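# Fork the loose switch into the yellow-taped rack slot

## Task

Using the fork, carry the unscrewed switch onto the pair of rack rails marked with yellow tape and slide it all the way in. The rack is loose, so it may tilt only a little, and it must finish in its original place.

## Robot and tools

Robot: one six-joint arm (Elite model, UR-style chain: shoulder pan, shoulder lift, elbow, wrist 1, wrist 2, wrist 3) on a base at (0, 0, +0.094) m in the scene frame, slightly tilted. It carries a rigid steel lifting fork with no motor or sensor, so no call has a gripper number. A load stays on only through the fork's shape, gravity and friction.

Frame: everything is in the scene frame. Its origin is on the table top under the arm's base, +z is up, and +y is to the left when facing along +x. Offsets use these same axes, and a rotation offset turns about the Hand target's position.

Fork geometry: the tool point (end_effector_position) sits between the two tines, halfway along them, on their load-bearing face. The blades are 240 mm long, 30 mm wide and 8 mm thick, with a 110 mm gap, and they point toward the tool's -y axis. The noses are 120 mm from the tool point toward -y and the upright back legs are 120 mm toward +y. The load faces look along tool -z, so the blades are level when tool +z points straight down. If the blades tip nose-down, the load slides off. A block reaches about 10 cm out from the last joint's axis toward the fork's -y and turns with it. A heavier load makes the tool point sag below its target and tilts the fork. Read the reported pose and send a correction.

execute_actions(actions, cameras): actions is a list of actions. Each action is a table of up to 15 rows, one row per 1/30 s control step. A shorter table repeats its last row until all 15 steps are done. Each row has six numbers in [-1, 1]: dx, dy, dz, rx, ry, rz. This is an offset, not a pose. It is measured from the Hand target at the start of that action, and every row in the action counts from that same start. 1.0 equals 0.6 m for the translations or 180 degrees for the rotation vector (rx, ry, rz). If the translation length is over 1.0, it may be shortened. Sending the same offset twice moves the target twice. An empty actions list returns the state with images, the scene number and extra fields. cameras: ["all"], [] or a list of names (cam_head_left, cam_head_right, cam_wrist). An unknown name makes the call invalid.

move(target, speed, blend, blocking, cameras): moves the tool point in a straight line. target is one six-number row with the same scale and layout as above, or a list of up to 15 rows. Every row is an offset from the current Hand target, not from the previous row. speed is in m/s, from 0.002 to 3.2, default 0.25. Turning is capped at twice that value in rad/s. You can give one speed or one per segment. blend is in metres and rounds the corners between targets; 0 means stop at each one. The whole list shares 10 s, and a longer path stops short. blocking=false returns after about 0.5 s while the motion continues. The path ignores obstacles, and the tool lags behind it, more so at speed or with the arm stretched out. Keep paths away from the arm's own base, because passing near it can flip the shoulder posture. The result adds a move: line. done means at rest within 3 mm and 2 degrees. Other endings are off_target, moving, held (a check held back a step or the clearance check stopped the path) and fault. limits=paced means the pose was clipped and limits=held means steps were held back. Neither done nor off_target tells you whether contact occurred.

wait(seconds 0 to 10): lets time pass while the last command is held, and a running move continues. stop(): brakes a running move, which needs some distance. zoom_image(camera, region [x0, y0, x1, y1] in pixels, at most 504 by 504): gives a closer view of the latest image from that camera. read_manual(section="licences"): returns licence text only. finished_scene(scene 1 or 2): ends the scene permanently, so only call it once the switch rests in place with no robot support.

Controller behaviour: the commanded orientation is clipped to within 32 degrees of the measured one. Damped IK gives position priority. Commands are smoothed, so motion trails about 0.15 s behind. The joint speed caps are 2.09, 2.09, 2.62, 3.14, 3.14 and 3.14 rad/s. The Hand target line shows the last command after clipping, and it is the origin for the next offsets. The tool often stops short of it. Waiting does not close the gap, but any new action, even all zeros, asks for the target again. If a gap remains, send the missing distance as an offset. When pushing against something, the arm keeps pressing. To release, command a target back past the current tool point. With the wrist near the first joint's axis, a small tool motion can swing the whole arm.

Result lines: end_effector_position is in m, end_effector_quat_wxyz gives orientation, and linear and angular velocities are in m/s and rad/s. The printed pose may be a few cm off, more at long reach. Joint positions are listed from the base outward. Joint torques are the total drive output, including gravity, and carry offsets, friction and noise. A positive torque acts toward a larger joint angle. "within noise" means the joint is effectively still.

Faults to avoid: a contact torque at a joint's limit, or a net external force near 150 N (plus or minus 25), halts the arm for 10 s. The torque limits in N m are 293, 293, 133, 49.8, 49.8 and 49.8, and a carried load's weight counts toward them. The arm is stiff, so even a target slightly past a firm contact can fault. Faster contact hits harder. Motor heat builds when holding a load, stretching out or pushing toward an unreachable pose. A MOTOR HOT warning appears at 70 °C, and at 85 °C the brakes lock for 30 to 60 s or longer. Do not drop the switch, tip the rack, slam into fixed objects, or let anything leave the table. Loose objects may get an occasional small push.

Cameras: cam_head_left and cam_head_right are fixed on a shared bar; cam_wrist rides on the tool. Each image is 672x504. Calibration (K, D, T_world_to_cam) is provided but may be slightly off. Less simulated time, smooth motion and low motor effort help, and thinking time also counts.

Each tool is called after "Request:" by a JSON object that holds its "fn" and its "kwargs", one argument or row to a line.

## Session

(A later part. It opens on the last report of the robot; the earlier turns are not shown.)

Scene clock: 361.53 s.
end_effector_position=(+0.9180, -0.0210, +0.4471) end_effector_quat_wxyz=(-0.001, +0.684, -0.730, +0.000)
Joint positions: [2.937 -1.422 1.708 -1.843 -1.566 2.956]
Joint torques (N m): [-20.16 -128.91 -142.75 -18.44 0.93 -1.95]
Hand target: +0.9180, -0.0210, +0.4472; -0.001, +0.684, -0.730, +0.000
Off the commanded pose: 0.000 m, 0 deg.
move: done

Request:
{"fn": "execute_actions", "kwargs": {
  "actions": []
}}

Request:
{"fn": "zoom_image", "kwargs": {
  "camera": "cam_head_right",
  "region": [340, 80, 480, 260]
}}

Request:
{"fn": "zoom_image", "kwargs": {
  "camera": "cam_head_left",
  "region": [340, 80, 480, 260]
}}

Scene clock: 369.20 s.
end_effector_position=(+0.9180, -0.0210, +0.4472) end_effector_quat_wxyz=(-0.001, +0.684, -0.730, +0.000)
Joint positions: [2.937 -1.422 1.707 -1.842 -1.566 2.956]
Joint velocities: within noise
Joint torques (N m): [-21.23 -128.88 -142.21 -18.3 1.02 -1.86]
Hand target: +0.9180, -0.0210, +0.4472; -0.001, +0.684, -0.730, +0.000
Off the commanded pose: 0.000 m, 0 deg.
camera_calibration:
cam_wrist: T_world_to_cam=[[-0.0780608, -0.996553, -0.0280774, 0.0728709], [-0.936147, 0.0635861, 0.345811, 0.577391], [-0.342834, 0.0532788, -0.937884, 0.829729], [0, 0, 0, 1]] pos_world=[0.83067, -0.00830131, 0.580567]

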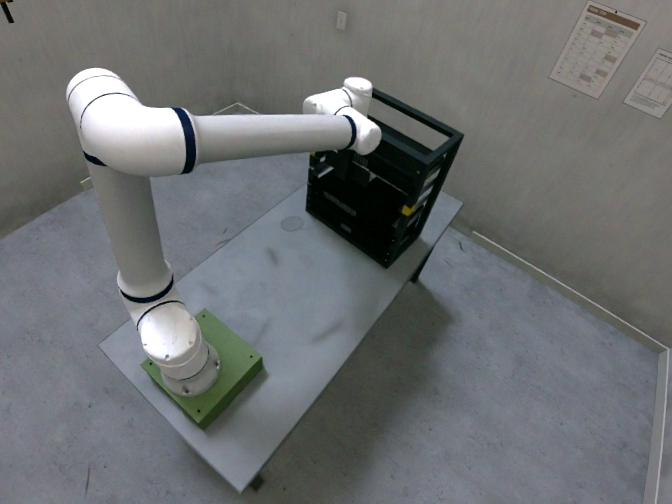

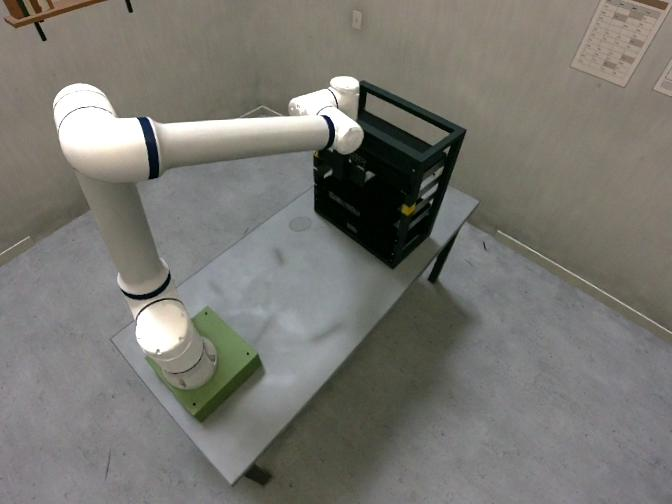

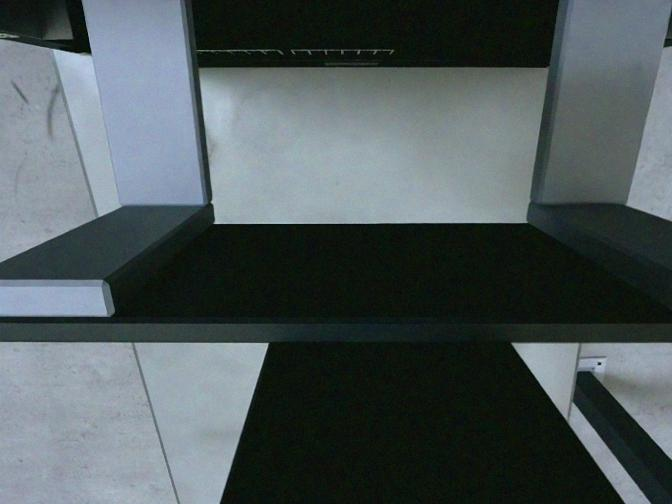

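Scaled by 2.800.

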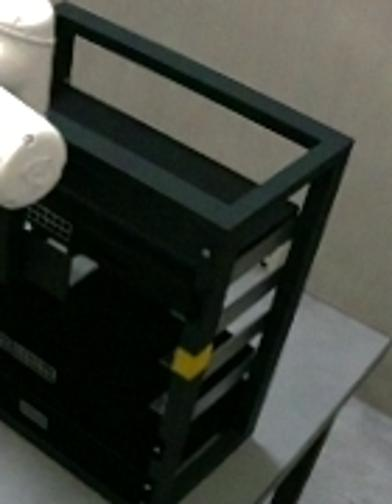

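Scaled by 2.800.

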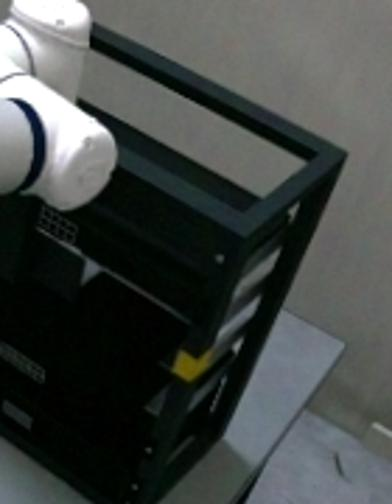

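Request:
{"fn": "zoom_image", "kwargs": {
  "camera": "cam_head_left",
  "region": [330, 130, 450, 250]
}}

Request:
{"fn": "zoom_image", "kwargs": {
  "camera": "cam_head_right",
  "region": [290, 110, 410, 230]
}}

Scaled by 4.200.

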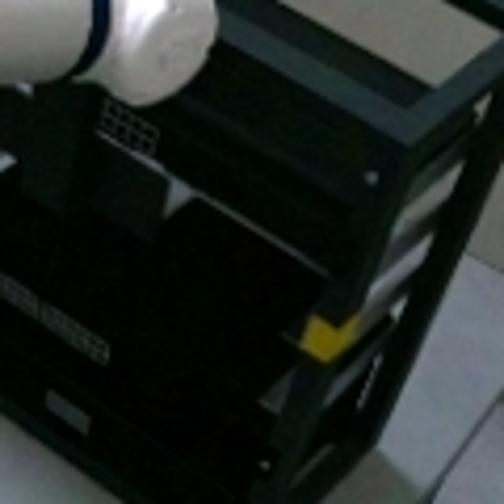

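Scaled by 4.200.

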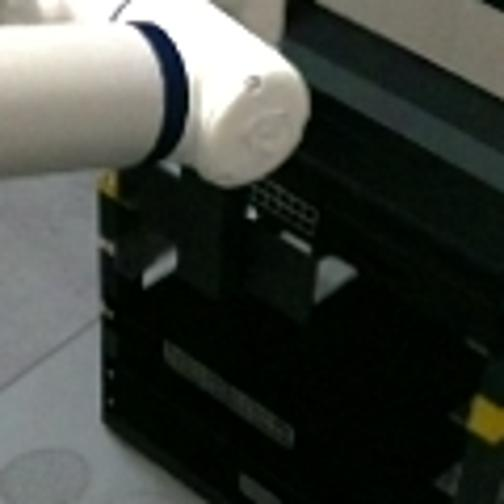

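Request:
{"fn": "move", "kwargs": {
  "target": [
    [0, 0, 0.0083, 0, 0, 0],
    [-0.4823, 0.0311, 0.0083, 0, 0, 0]
  ],
  "speed": [0.04, 0.12],
  "cameras": ["all"]
}}

Scene clock: 396.53 s.
end_effector_position=(+0.6288, -0.0023, +0.4522) end_effector_quat_wxyz=(-0.001, +0.684, -0.730, +0.000)
Joint positions: [2.821 -1.94 2.147 -1.763 -1.568 2.84]
Joint torques (N m): [-22.55 -62.36 -120.38 -18.09 3.57 -1.89]
Hand target: +0.6287, -0.0023, +0.4522; -0.001, +0.684, -0.730, +0.000
Off the commanded pose: 0.000 m, 0 deg.
move: done
camera_calibration:
cam_wrist: T_world_to_cam=[[-0.0780608, -0.996553, -0.0280774, 0.0689692], [-0.936147, 0.0635861, 0.345811, 0.30378], [-0.342834, 0.0532788, -0.937884, 0.734186], [0, 0, 0, 1]] pos_world=[0.54147, 0.0102987, 0.585467]

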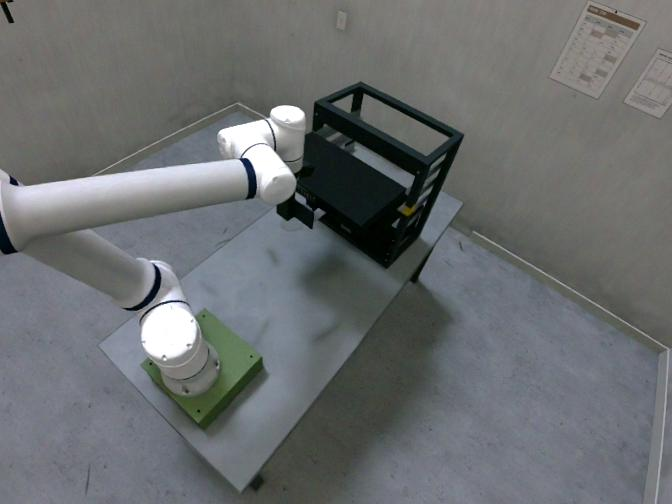

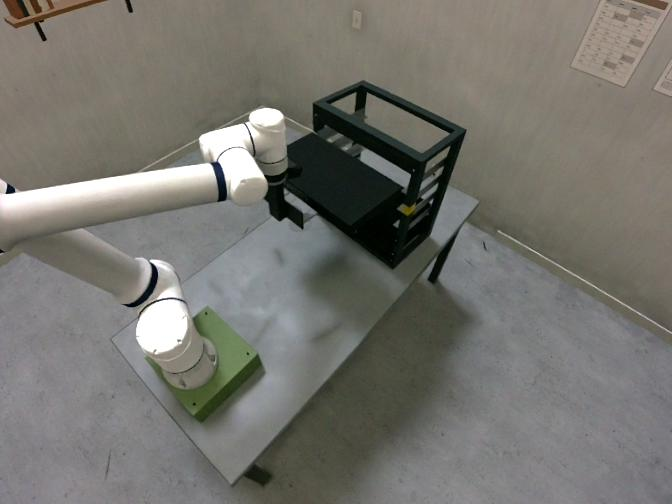

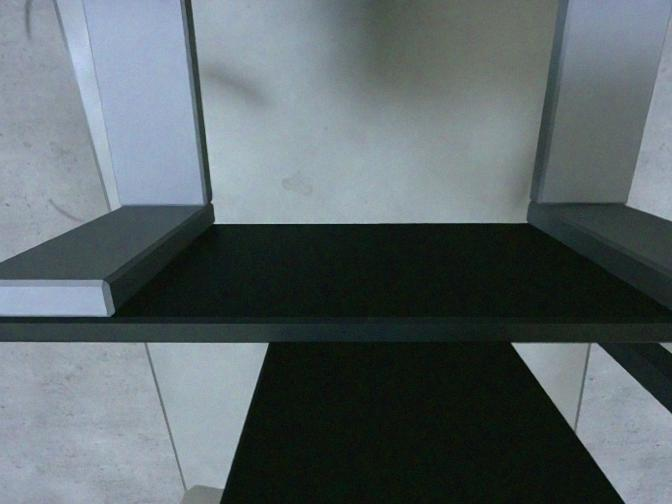

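Request:
{"fn": "zoom_image", "kwargs": {
  "camera": "cam_head_left",
  "region": [270, 70, 470, 280]
}}

Request:
{"fn": "zoom_image", "kwargs": {
  "camera": "cam_head_right",
  "region": [270, 70, 470, 280]
}}

Scaled by 2.400.

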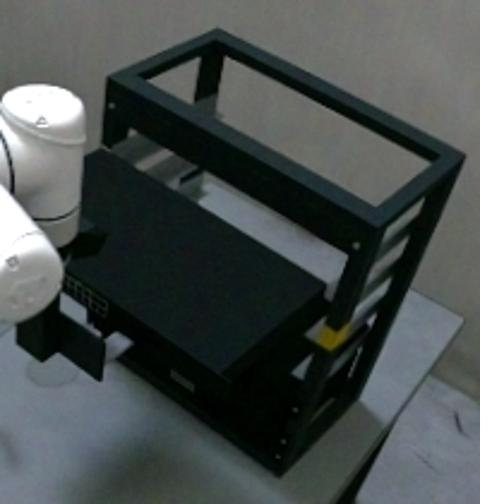

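Scaled by 2.400.

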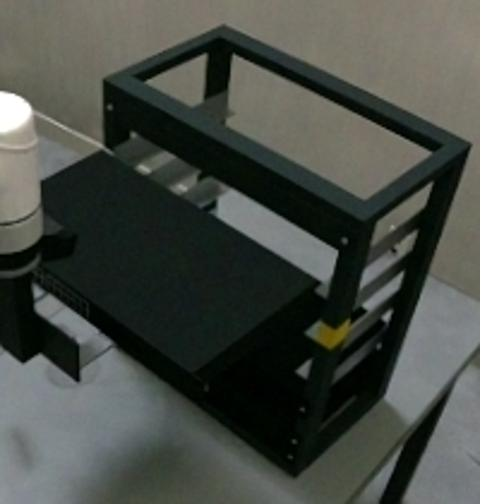

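Request:
{"fn": "move", "kwargs": {
  "target": [
    [-0.0333, 0.0021, 0, 0, 0, 0],
    [-0.0333, 0.0021, -0.1482, 0, 0, 0]
  ],
  "speed": 0.1,
  "blend": [0.01, 0],
  "cameras": ["all"]
}}

Request:
{"fn": "zoom_image", "kwargs": {
  "camera": "cam_head_left",
  "region": [270, 70, 470, 280]
}}

Request:
{"fn": "zoom_image", "kwargs": {
  "camera": "cam_head_right",
  "region": [270, 70, 470, 280]
}}

Scene clock: 411.00 s.
end_effector_position=(+0.6087, -0.0011, +0.3635) end_effector_quat_wxyz=(-0.001, +0.684, -0.730, +0.000)
Joint positions: [2.807 -1.933 2.305 -1.928 -1.568 2.826]
Joint torques (N m): [5.44 -33.11 -114.23 -22.64 3.45 3.14]
Hand target: +0.6087, -0.0011, +0.3633; -0.001, +0.684, -0.730, +0.000
Off the commanded pose: 0.000 m, 0 deg.
move: done
camera_calibration:
cam_wrist: T_world_to_cam=[[-0.0780599, -0.996553, -0.0280761, 0.0661044], [-0.936159, 0.0635875, 0.34578, 0.315582], [-0.342803, 0.0532752, -0.937896, 0.64403], [0, 0, 0, 1]] pos_world=[0.52137, 0.0114987, 0.496767]

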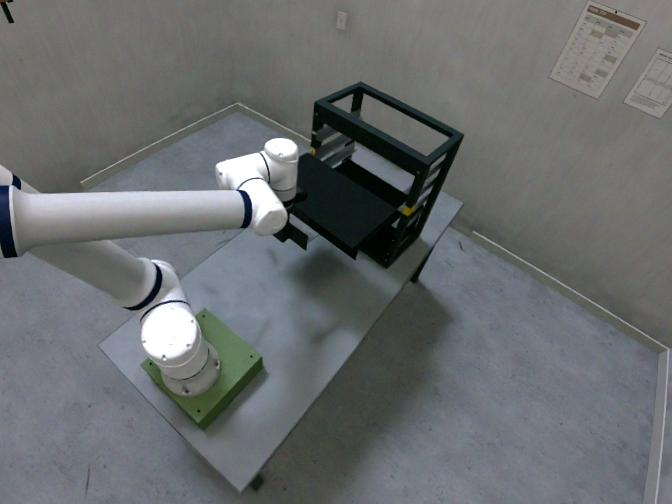

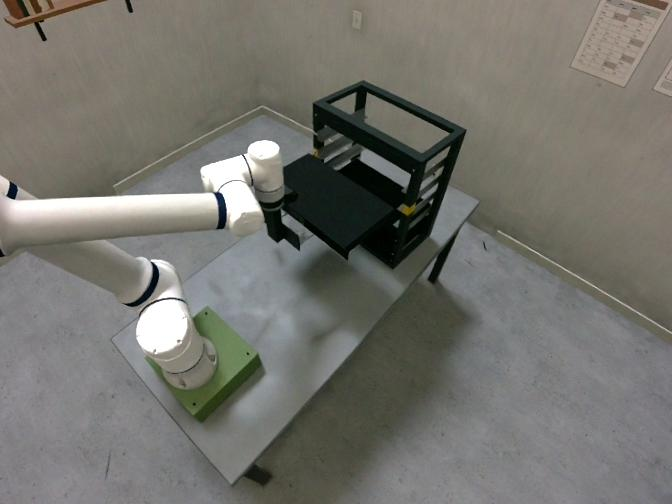

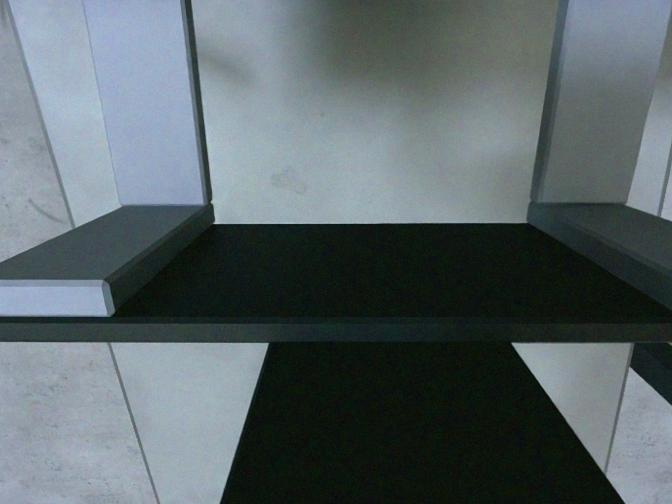

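Scaled by 2.400.

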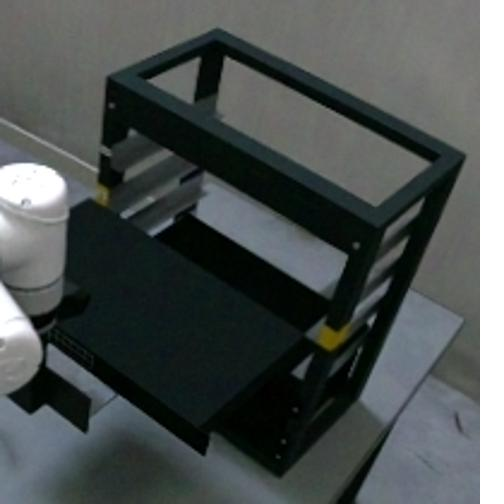

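Scaled by 2.400.

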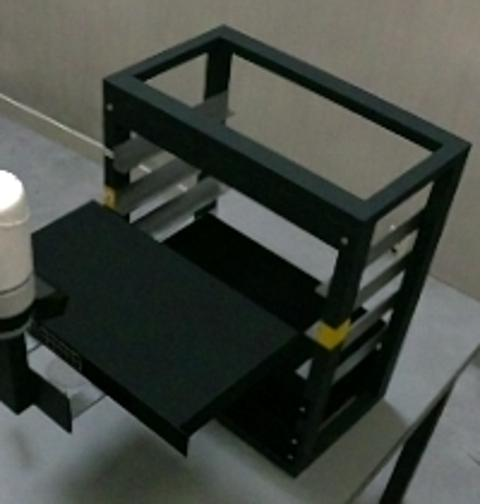

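Request:
{"fn": "move", "kwargs": {
  "target": [0.1996, -0.0129, 0, 0, 0, 0],
  "speed": 0.1,
  "cameras": ["cam_head_left", "cam_head_right"]
}}

Request:
{"fn": "zoom_image", "kwargs": {
  "camera": "cam_head_left",
  "region": [290, 90, 470, 280]
}}

Request:
{"fn": "zoom_image", "kwargs": {
  "camera": "cam_head_right",
  "region": [290, 90, 470, 280]
}}

Scene clock: 416.40 s.
end_effector_position=(+0.7283, -0.0088, +0.3633) end_effector_quat_wxyz=(-0.001, +0.684, -0.730, +0.000)
Joint positions: [2.875 -1.693 2.135 -1.999 -1.567 2.894]
Joint torques (N m): [7.42 -57.94 -139.15 -23.88 0.46 3.43]
Hand target: +0.7284, -0.0088, +0.3633; -0.001, +0.684, -0.730, +0.000
Off the commanded pose: 0.000 m, 0 deg.
move: done
Images, in order (width x height): cam_head_left 672x504, cam_head_right 672x504.

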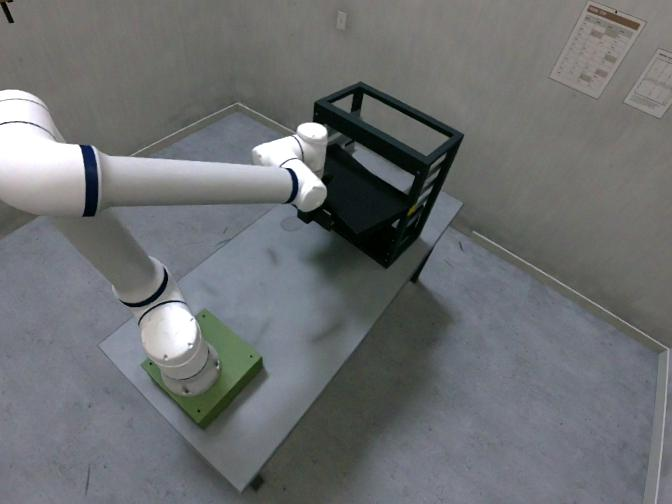

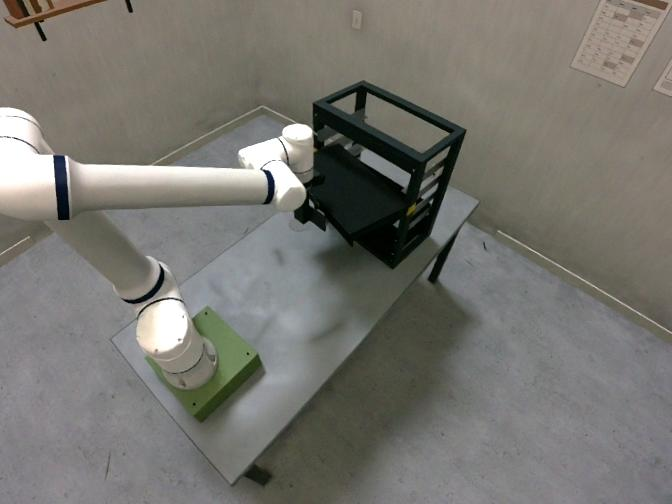

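Scaled by 2.653.

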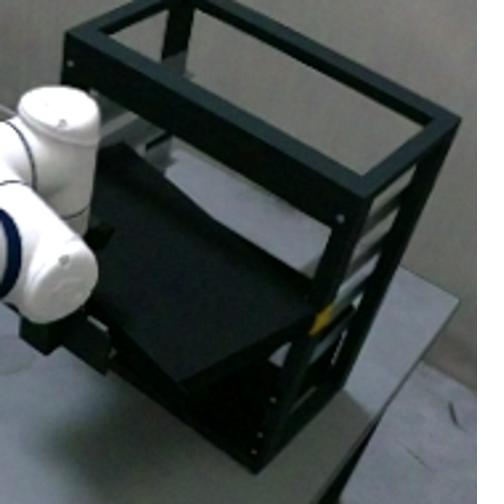

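Scaled by 2.653.

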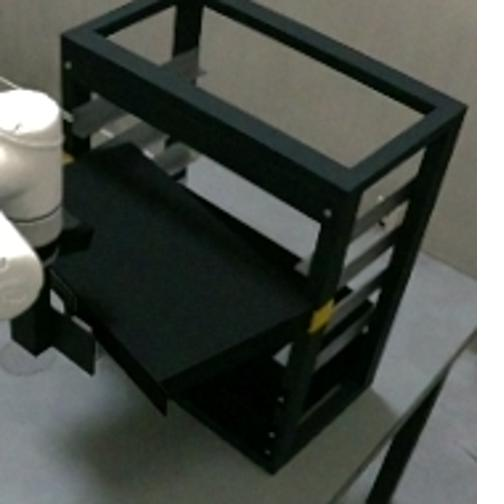

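Request:
{"fn": "move", "kwargs": {
  "target": [0.3077, -0.0199, 0, 0, 0, 0],
  "speed": 0.1,
  "cameras": ["all"]
}}

Request:
{"fn": "zoom_image", "kwargs": {
  "camera": "cam_head_left",
  "region": [290, 90, 470, 280]
}}

Request:
{"fn": "zoom_image", "kwargs": {
  "camera": "cam_head_right",
  "region": [290, 90, 470, 280]
}}

Scene clock: 431.17 s.
end_effector_position=(+0.7836, -0.0113, +0.3531) end_effector_quat_wxyz=(+0.005, +0.683, -0.730, -0.009)
Joint positions: [2.9 -1.58 2.042 -1.997 -1.567 2.919]
Joint torques (N m): [-6.95 -56.36 -83.17 -8.09 0.13 0.63]
Hand target: +0.7836, -0.0113, +0.3531; +0.005, +0.683, -0.730, -0.009 (not the last commanded pose)
Off the commanded pose: 0.130 m, 1 deg.
FORCE FAULT: contact force on the arm reached its limit, and the arm stopped for 10 seconds. The contact can be on any part of the arm, not only on its tool. That time counts as 20 of the actions that you can send in this scene. The arm's remaining commands of this call were not run. The arm's target is now where it stood when the stop ended, not its last command. The arm accepts commands again.
move: fault
camera_calibration:
cam_wrist: T_world_to_cam=[[-0.0796011, -0.996329, -0.0315145, 0.0718236], [-0.92869, 0.0626352, 0.365531, 0.470728], [-0.362215, 0.0583638, -0.930266, 0.707362], [0, 0, 0, 1]] pos_world=[0.699094, 0.000791412, 0.488233]

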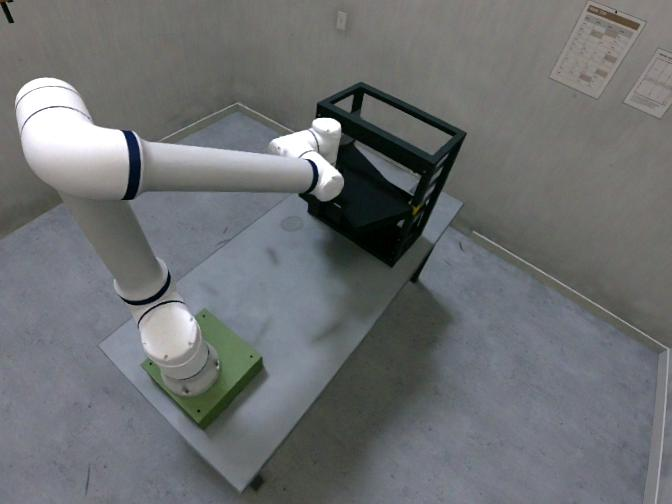

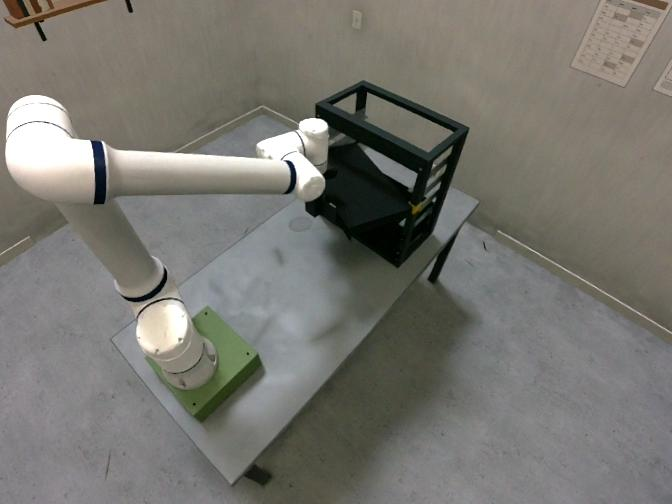

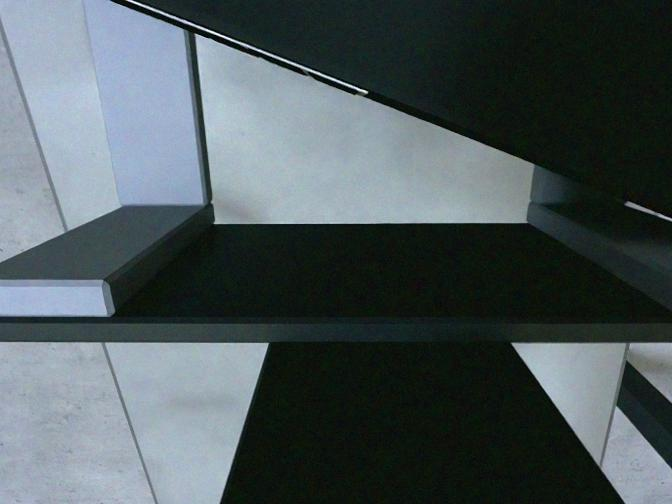

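Scaled by 2.653.

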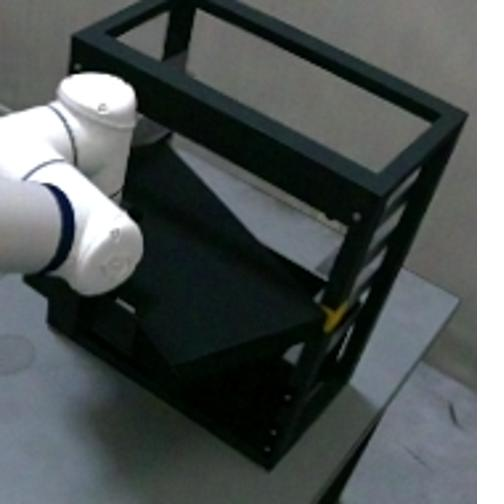

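Scaled by 2.653.

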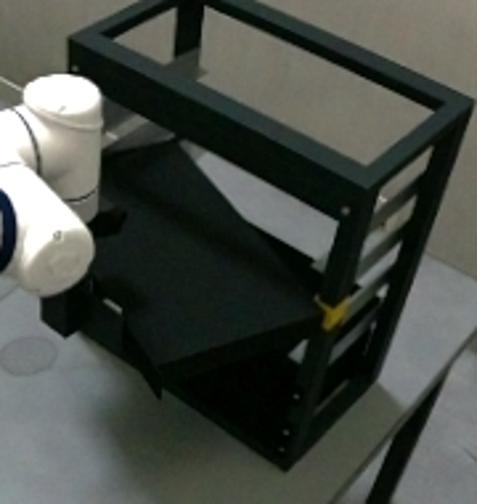

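Request:
{"fn": "move", "kwargs": {
  "target": [-0.003, 0, 0.0167, 0.0020, -0.0061, 0],
  "speed": 0.04,
  "cameras": ["all"]
}}

Request:
{"fn": "zoom_image", "kwargs": {
  "camera": "cam_head_left",
  "region": [290, 90, 470, 280]
}}

Request:
{"fn": "zoom_image", "kwargs": {
  "camera": "cam_head_right",
  "region": [290, 90, 470, 280]
}}

Scene clock: 475.53 s.
end_effector_position=(+0.7819, -0.0113, +0.3629) end_effector_quat_wxyz=(-0.004, +0.683, -0.730, -0.005)
Joint positions: [2.893 -1.597 2.048 -2.002 -1.556 2.913]
Joint torques (N m): [-22.85 -98.82 -110.64 -22.19 3.42 -2.51]
Hand target: +0.7818, -0.0113, +0.3631; -0.004, +0.683, -0.730, -0.005
Off the commanded pose: 0.000 m, 0 deg.
move: done
camera_calibration:
cam_wrist: T_world_to_cam=[[-0.078981, -0.996107, -0.039149, 0.0741967], [-0.93539, 0.0604736, 0.348409, 0.476891], [-0.344686, 0.0641373, -0.936525, 0.704502], [0, 0, 0, 1]] pos_world=[0.694771, -0.000116241, 0.496535]

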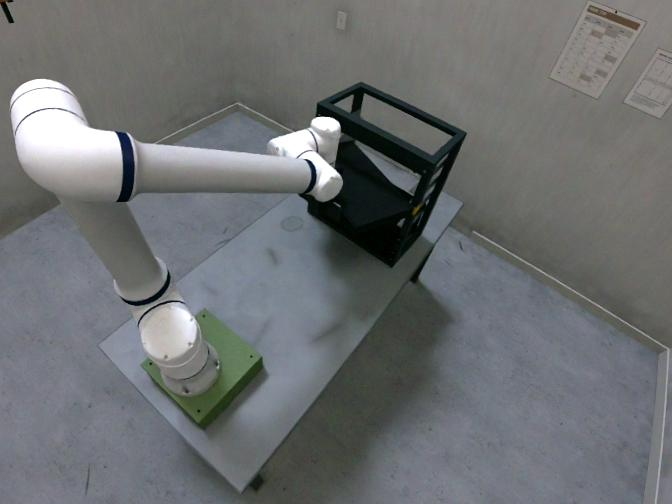

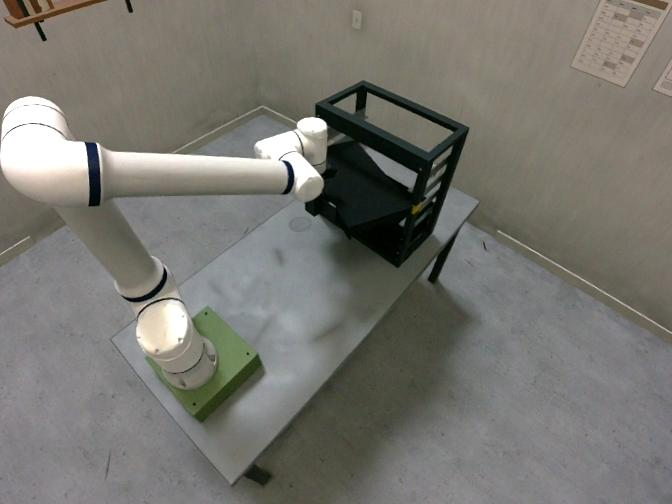

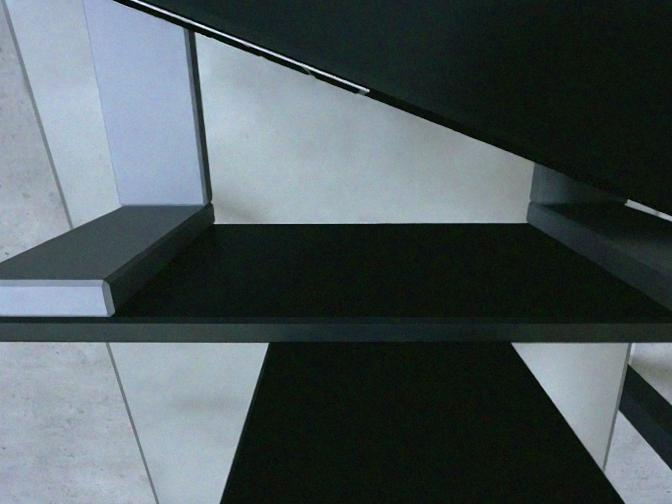

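Scaled by 2.653.

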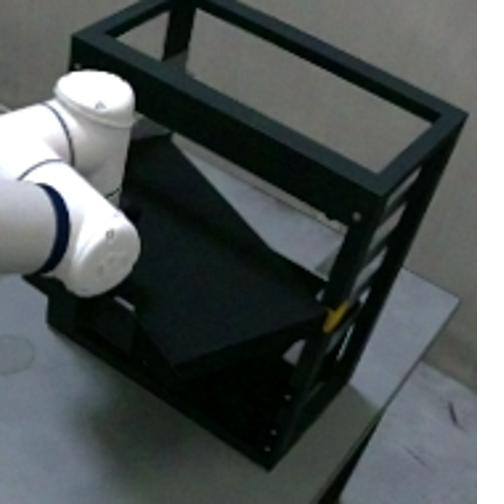

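Scaled by 2.653.

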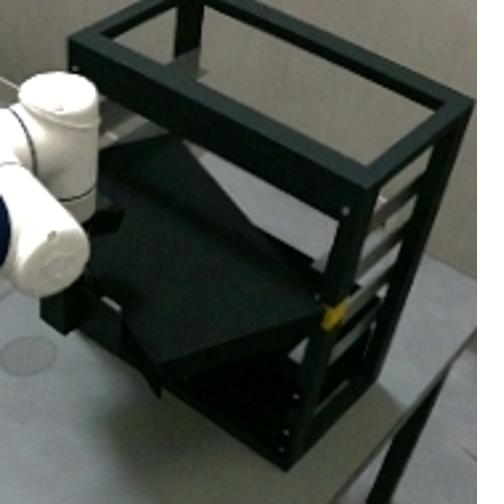

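Request:
{"fn": "move", "kwargs": {
  "target": [-0.2827, 0.0182, 0, -0.0041, 0, 0],
  "speed": 0.08,
  "cameras": ["all"]
}}

Request:
{"fn": "zoom_image", "kwargs": {
  "camera": "cam_head_left",
  "region": [270, 70, 470, 280]
}}

Request:
{"fn": "zoom_image", "kwargs": {
  "camera": "cam_head_right",
  "region": [270, 70, 470, 280]
}}

Scene clock: 483.33 s.
end_effector_position=(+0.6124, -0.0004, +0.3631) end_effector_quat_wxyz=(+0.000, +0.683, -0.730, +0.000)
Joint positions: [2.814 -1.924 2.299 -1.931 -1.57 2.833]
Joint torques (N m): [-22.4 -59.75 -113.58 -16.78 -0.13 -2.26]
Hand target: +0.6122, -0.0004, +0.3631; +0.000, +0.683, -0.730, +0.000
Off the commanded pose: 0.000 m, 0 deg.
move: done
camera_calibration:
cam_wrist: T_world_to_cam=[[-0.0789594, -0.996526, -0.026482, 0.0670814], [-0.935527, 0.0648984, 0.347244, 0.318162], [-0.344319, 0.0521928, -0.937401, 0.645693], [0, 0, 0, 1]] pos_world=[0.52527, 0.0124997, 0.496569]

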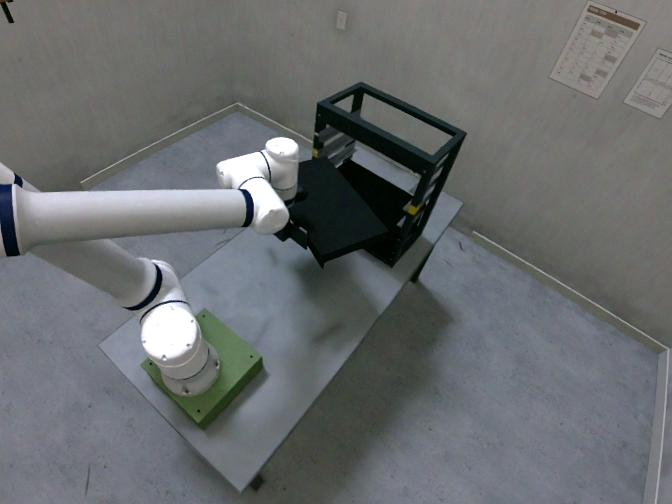

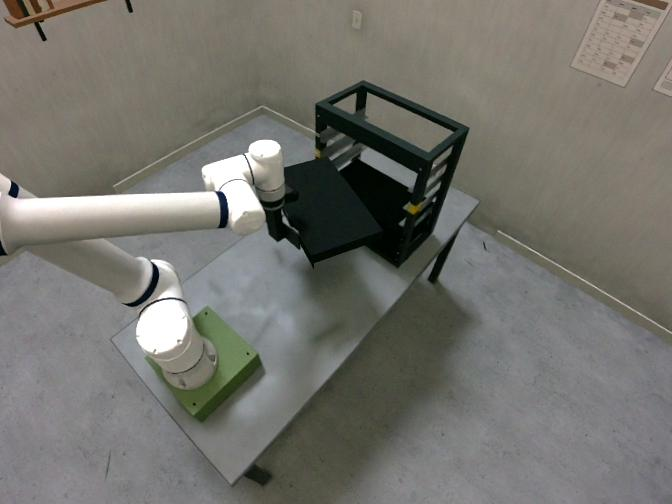

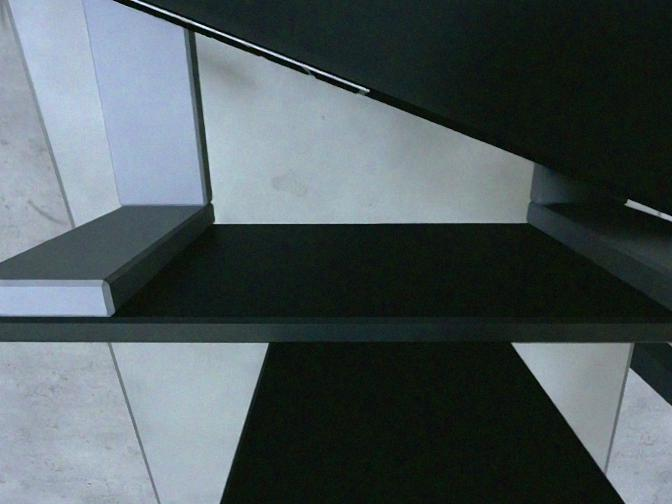

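Scaled by 2.400.

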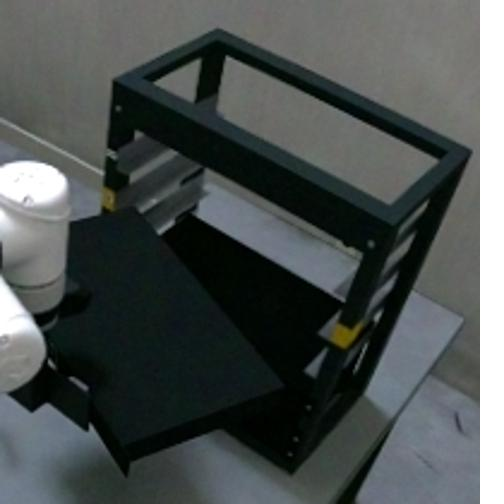

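Scaled by 2.400.

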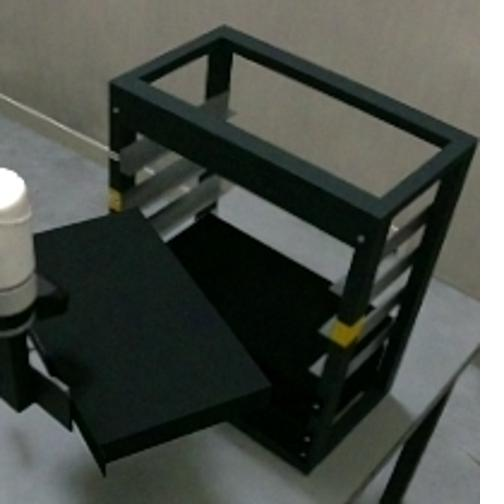

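Request:
{"fn": "move", "kwargs": {
  "target": [0.1043, -0.0443, 0.0, 0, 0, 0.1167],
  "speed": 0.12,
  "cameras": ["all"]
}}

Request:
{"fn": "zoom_image", "kwargs": {
  "camera": "cam_head_left",
  "region": [290, 120, 450, 240]
}}

Request:
{"fn": "zoom_image", "kwargs": {
  "camera": "cam_head_right",
  "region": [290, 120, 450, 240]
}}

Scene clock: 620.87 s.
end_effector_position=(+0.6747, -0.0269, +0.3631) end_effector_quat_wxyz=(+0.000, +0.805, -0.593, +0.000)
Joint positions: [2.719 -1.771 2.198 -1.982 -1.571 2.372]
Joint torques (N m): [-23.13 -48.04 -133.53 -19.96 7.3 -2.29]
Hand target: +0.6748, -0.0269, +0.3631; +0.000, +0.805, -0.593, +0.000
Off the commanded pose: 0.000 m, 0 deg.
move: done
camera_calibration:
cam_wrist: T_world_to_cam=[[0.28321, -0.958692, -0.0264921, -0.197761], [-0.896689, -0.27449, 0.34728, 0.342851], [-0.340207, -0.0745979, -0.937387, 0.662345], [0, 0, 0, 1]] pos_world=[0.588773, -0.0460737, 0.496569]

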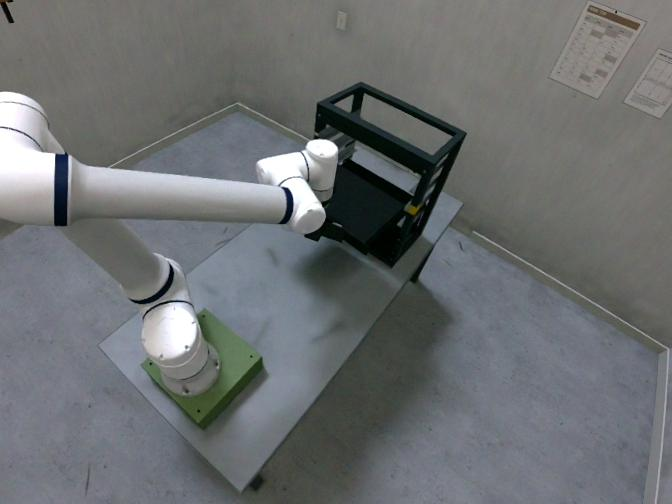

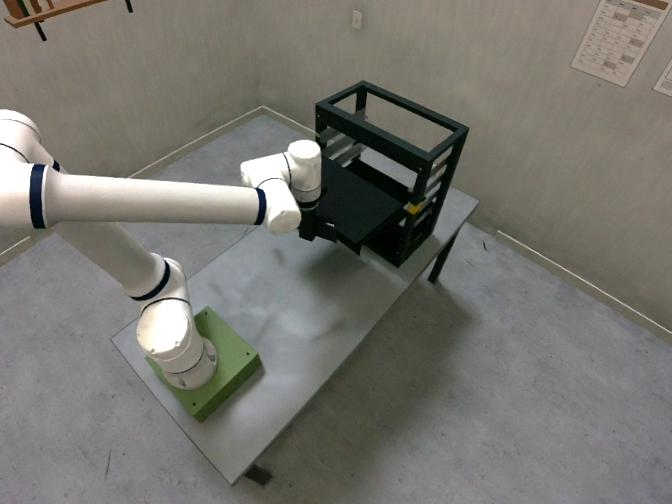

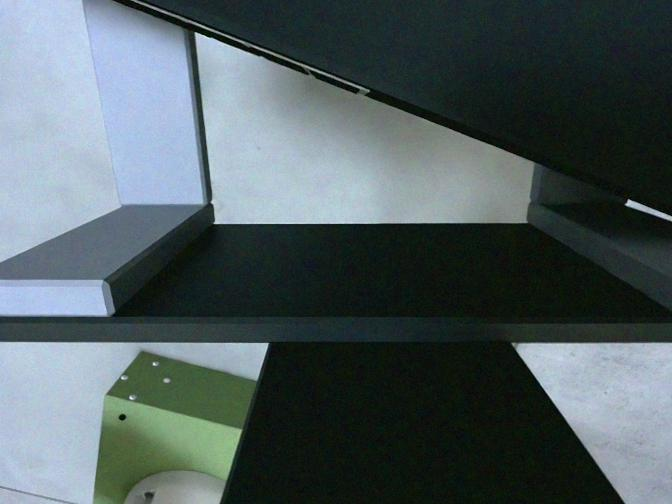

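Scaled by 3.150.

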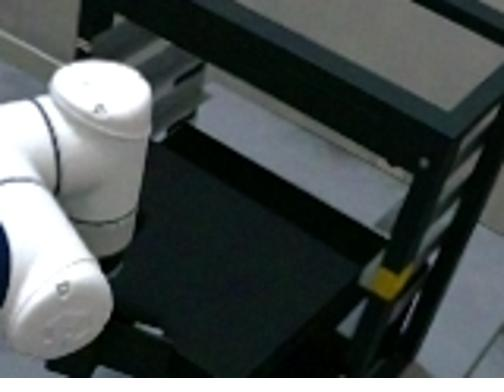

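Scaled by 3.150.

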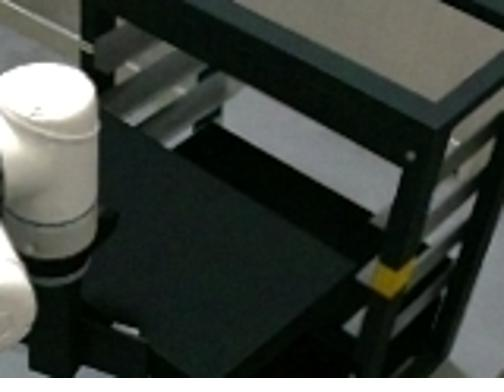

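Request:
{"fn": "zoom_image", "kwargs": {
  "camera": "cam_head_right",
  "region": [305, 110, 385, 190]
}}

Request:
{"fn": "zoom_image", "kwargs": {
  "camera": "cam_head_right",
  "region": [370, 170, 450, 250]
}}

Request:
{"fn": "zoom_image", "kwargs": {
  "camera": "cam_head_left",
  "region": [370, 170, 450, 250]
}}

Scaled by 6.300.

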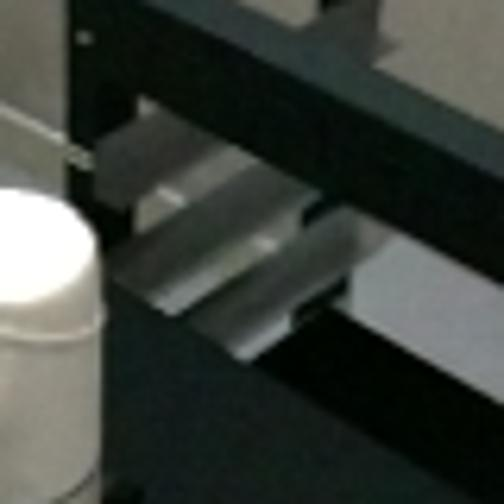

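Scaled by 6.300.

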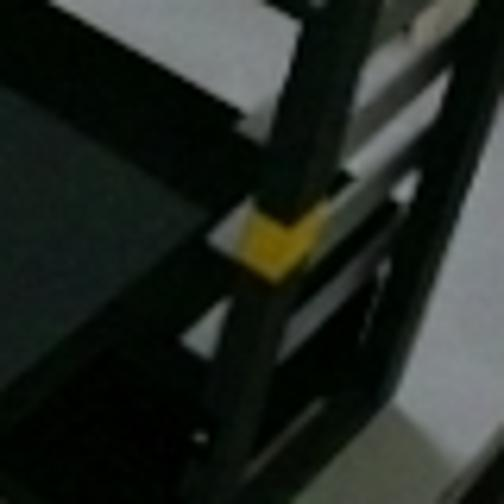

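Scaled by 6.300.

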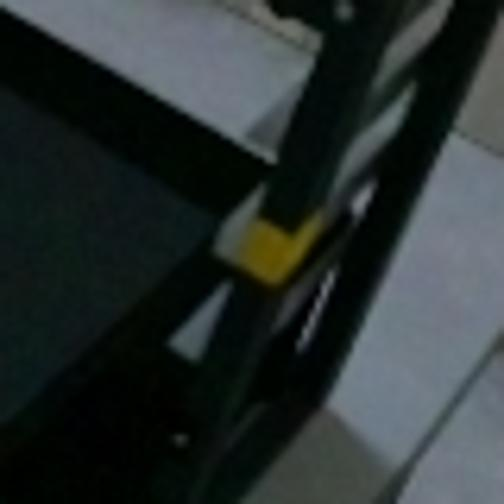

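Request:
{"fn": "move", "kwargs": {
  "target": [0.0583, 0.0037, 0.0, 0, 0, 0.0017],
  "speed": 0.06,
  "cameras": ["cam_head_left", "cam_head_right"]
}}

Request:
{"fn": "zoom_image", "kwargs": {
  "camera": "cam_head_right",
  "region": [370, 170, 450, 250]
}}

Request:
{"fn": "zoom_image", "kwargs": {
  "camera": "cam_head_left",
  "region": [370, 170, 450, 250]
}}

Request:
{"fn": "zoom_image", "kwargs": {
  "camera": "cam_head_right",
  "region": [305, 110, 385, 190]
}}

Scene clock: 709.20 s.
end_effector_position=(+0.7096, -0.0247, +0.3631) end_effector_quat_wxyz=(+0.000, +0.807, -0.591, +0.000)
Joint positions: [2.75 -1.706 2.146 -1.996 -1.571 2.398]
Joint torques (N m): [12.28 -56.06 -134.42 -20.67 7.79 3.15]
Hand target: +0.7098, -0.0247, +0.3631; +0.000, +0.807, -0.591, +0.000
Off the commanded pose: 0.000 m, 0 deg.
move: done
Images, in order (width x height): cam_head_left 672x504, cam_head_right 672x504.

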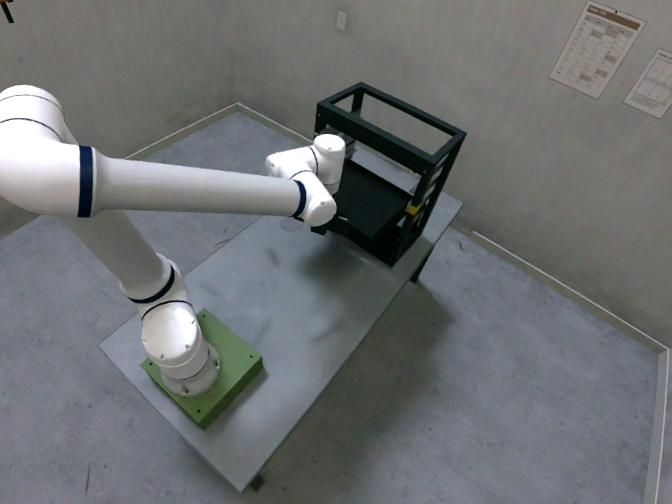

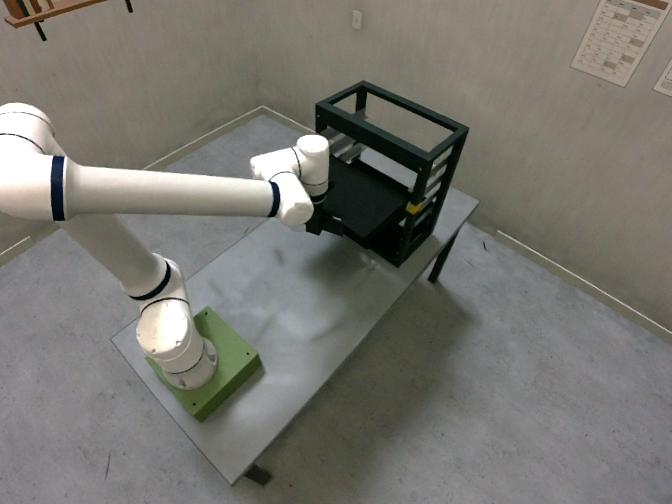

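Scaled by 6.300.

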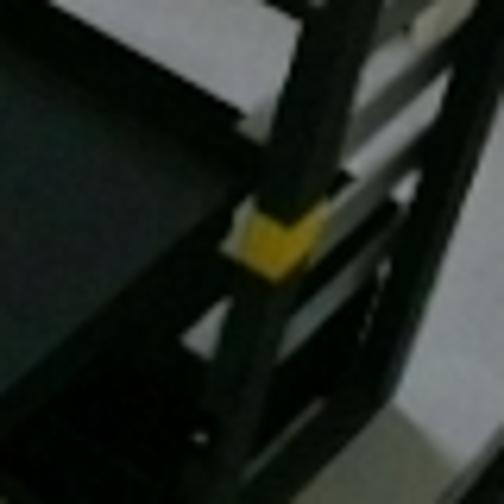

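Scaled by 6.300.

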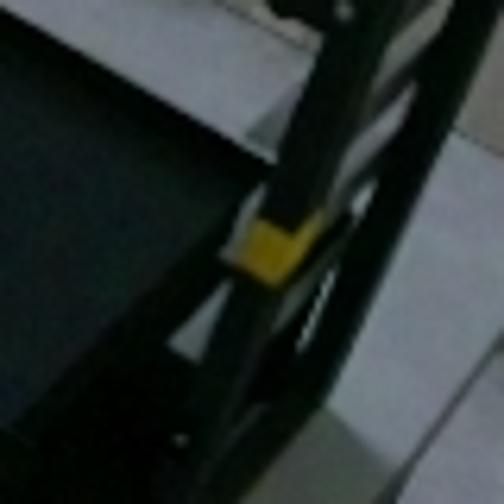

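Scaled by 6.300.

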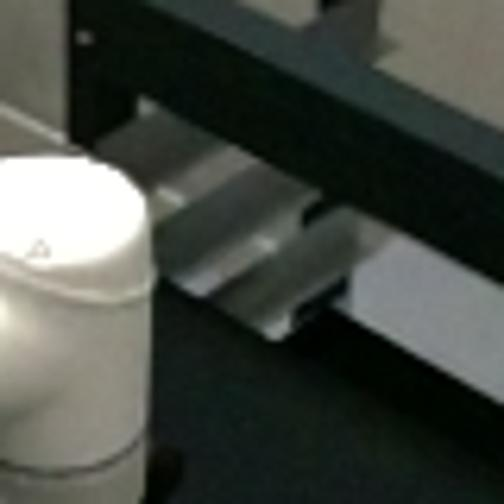

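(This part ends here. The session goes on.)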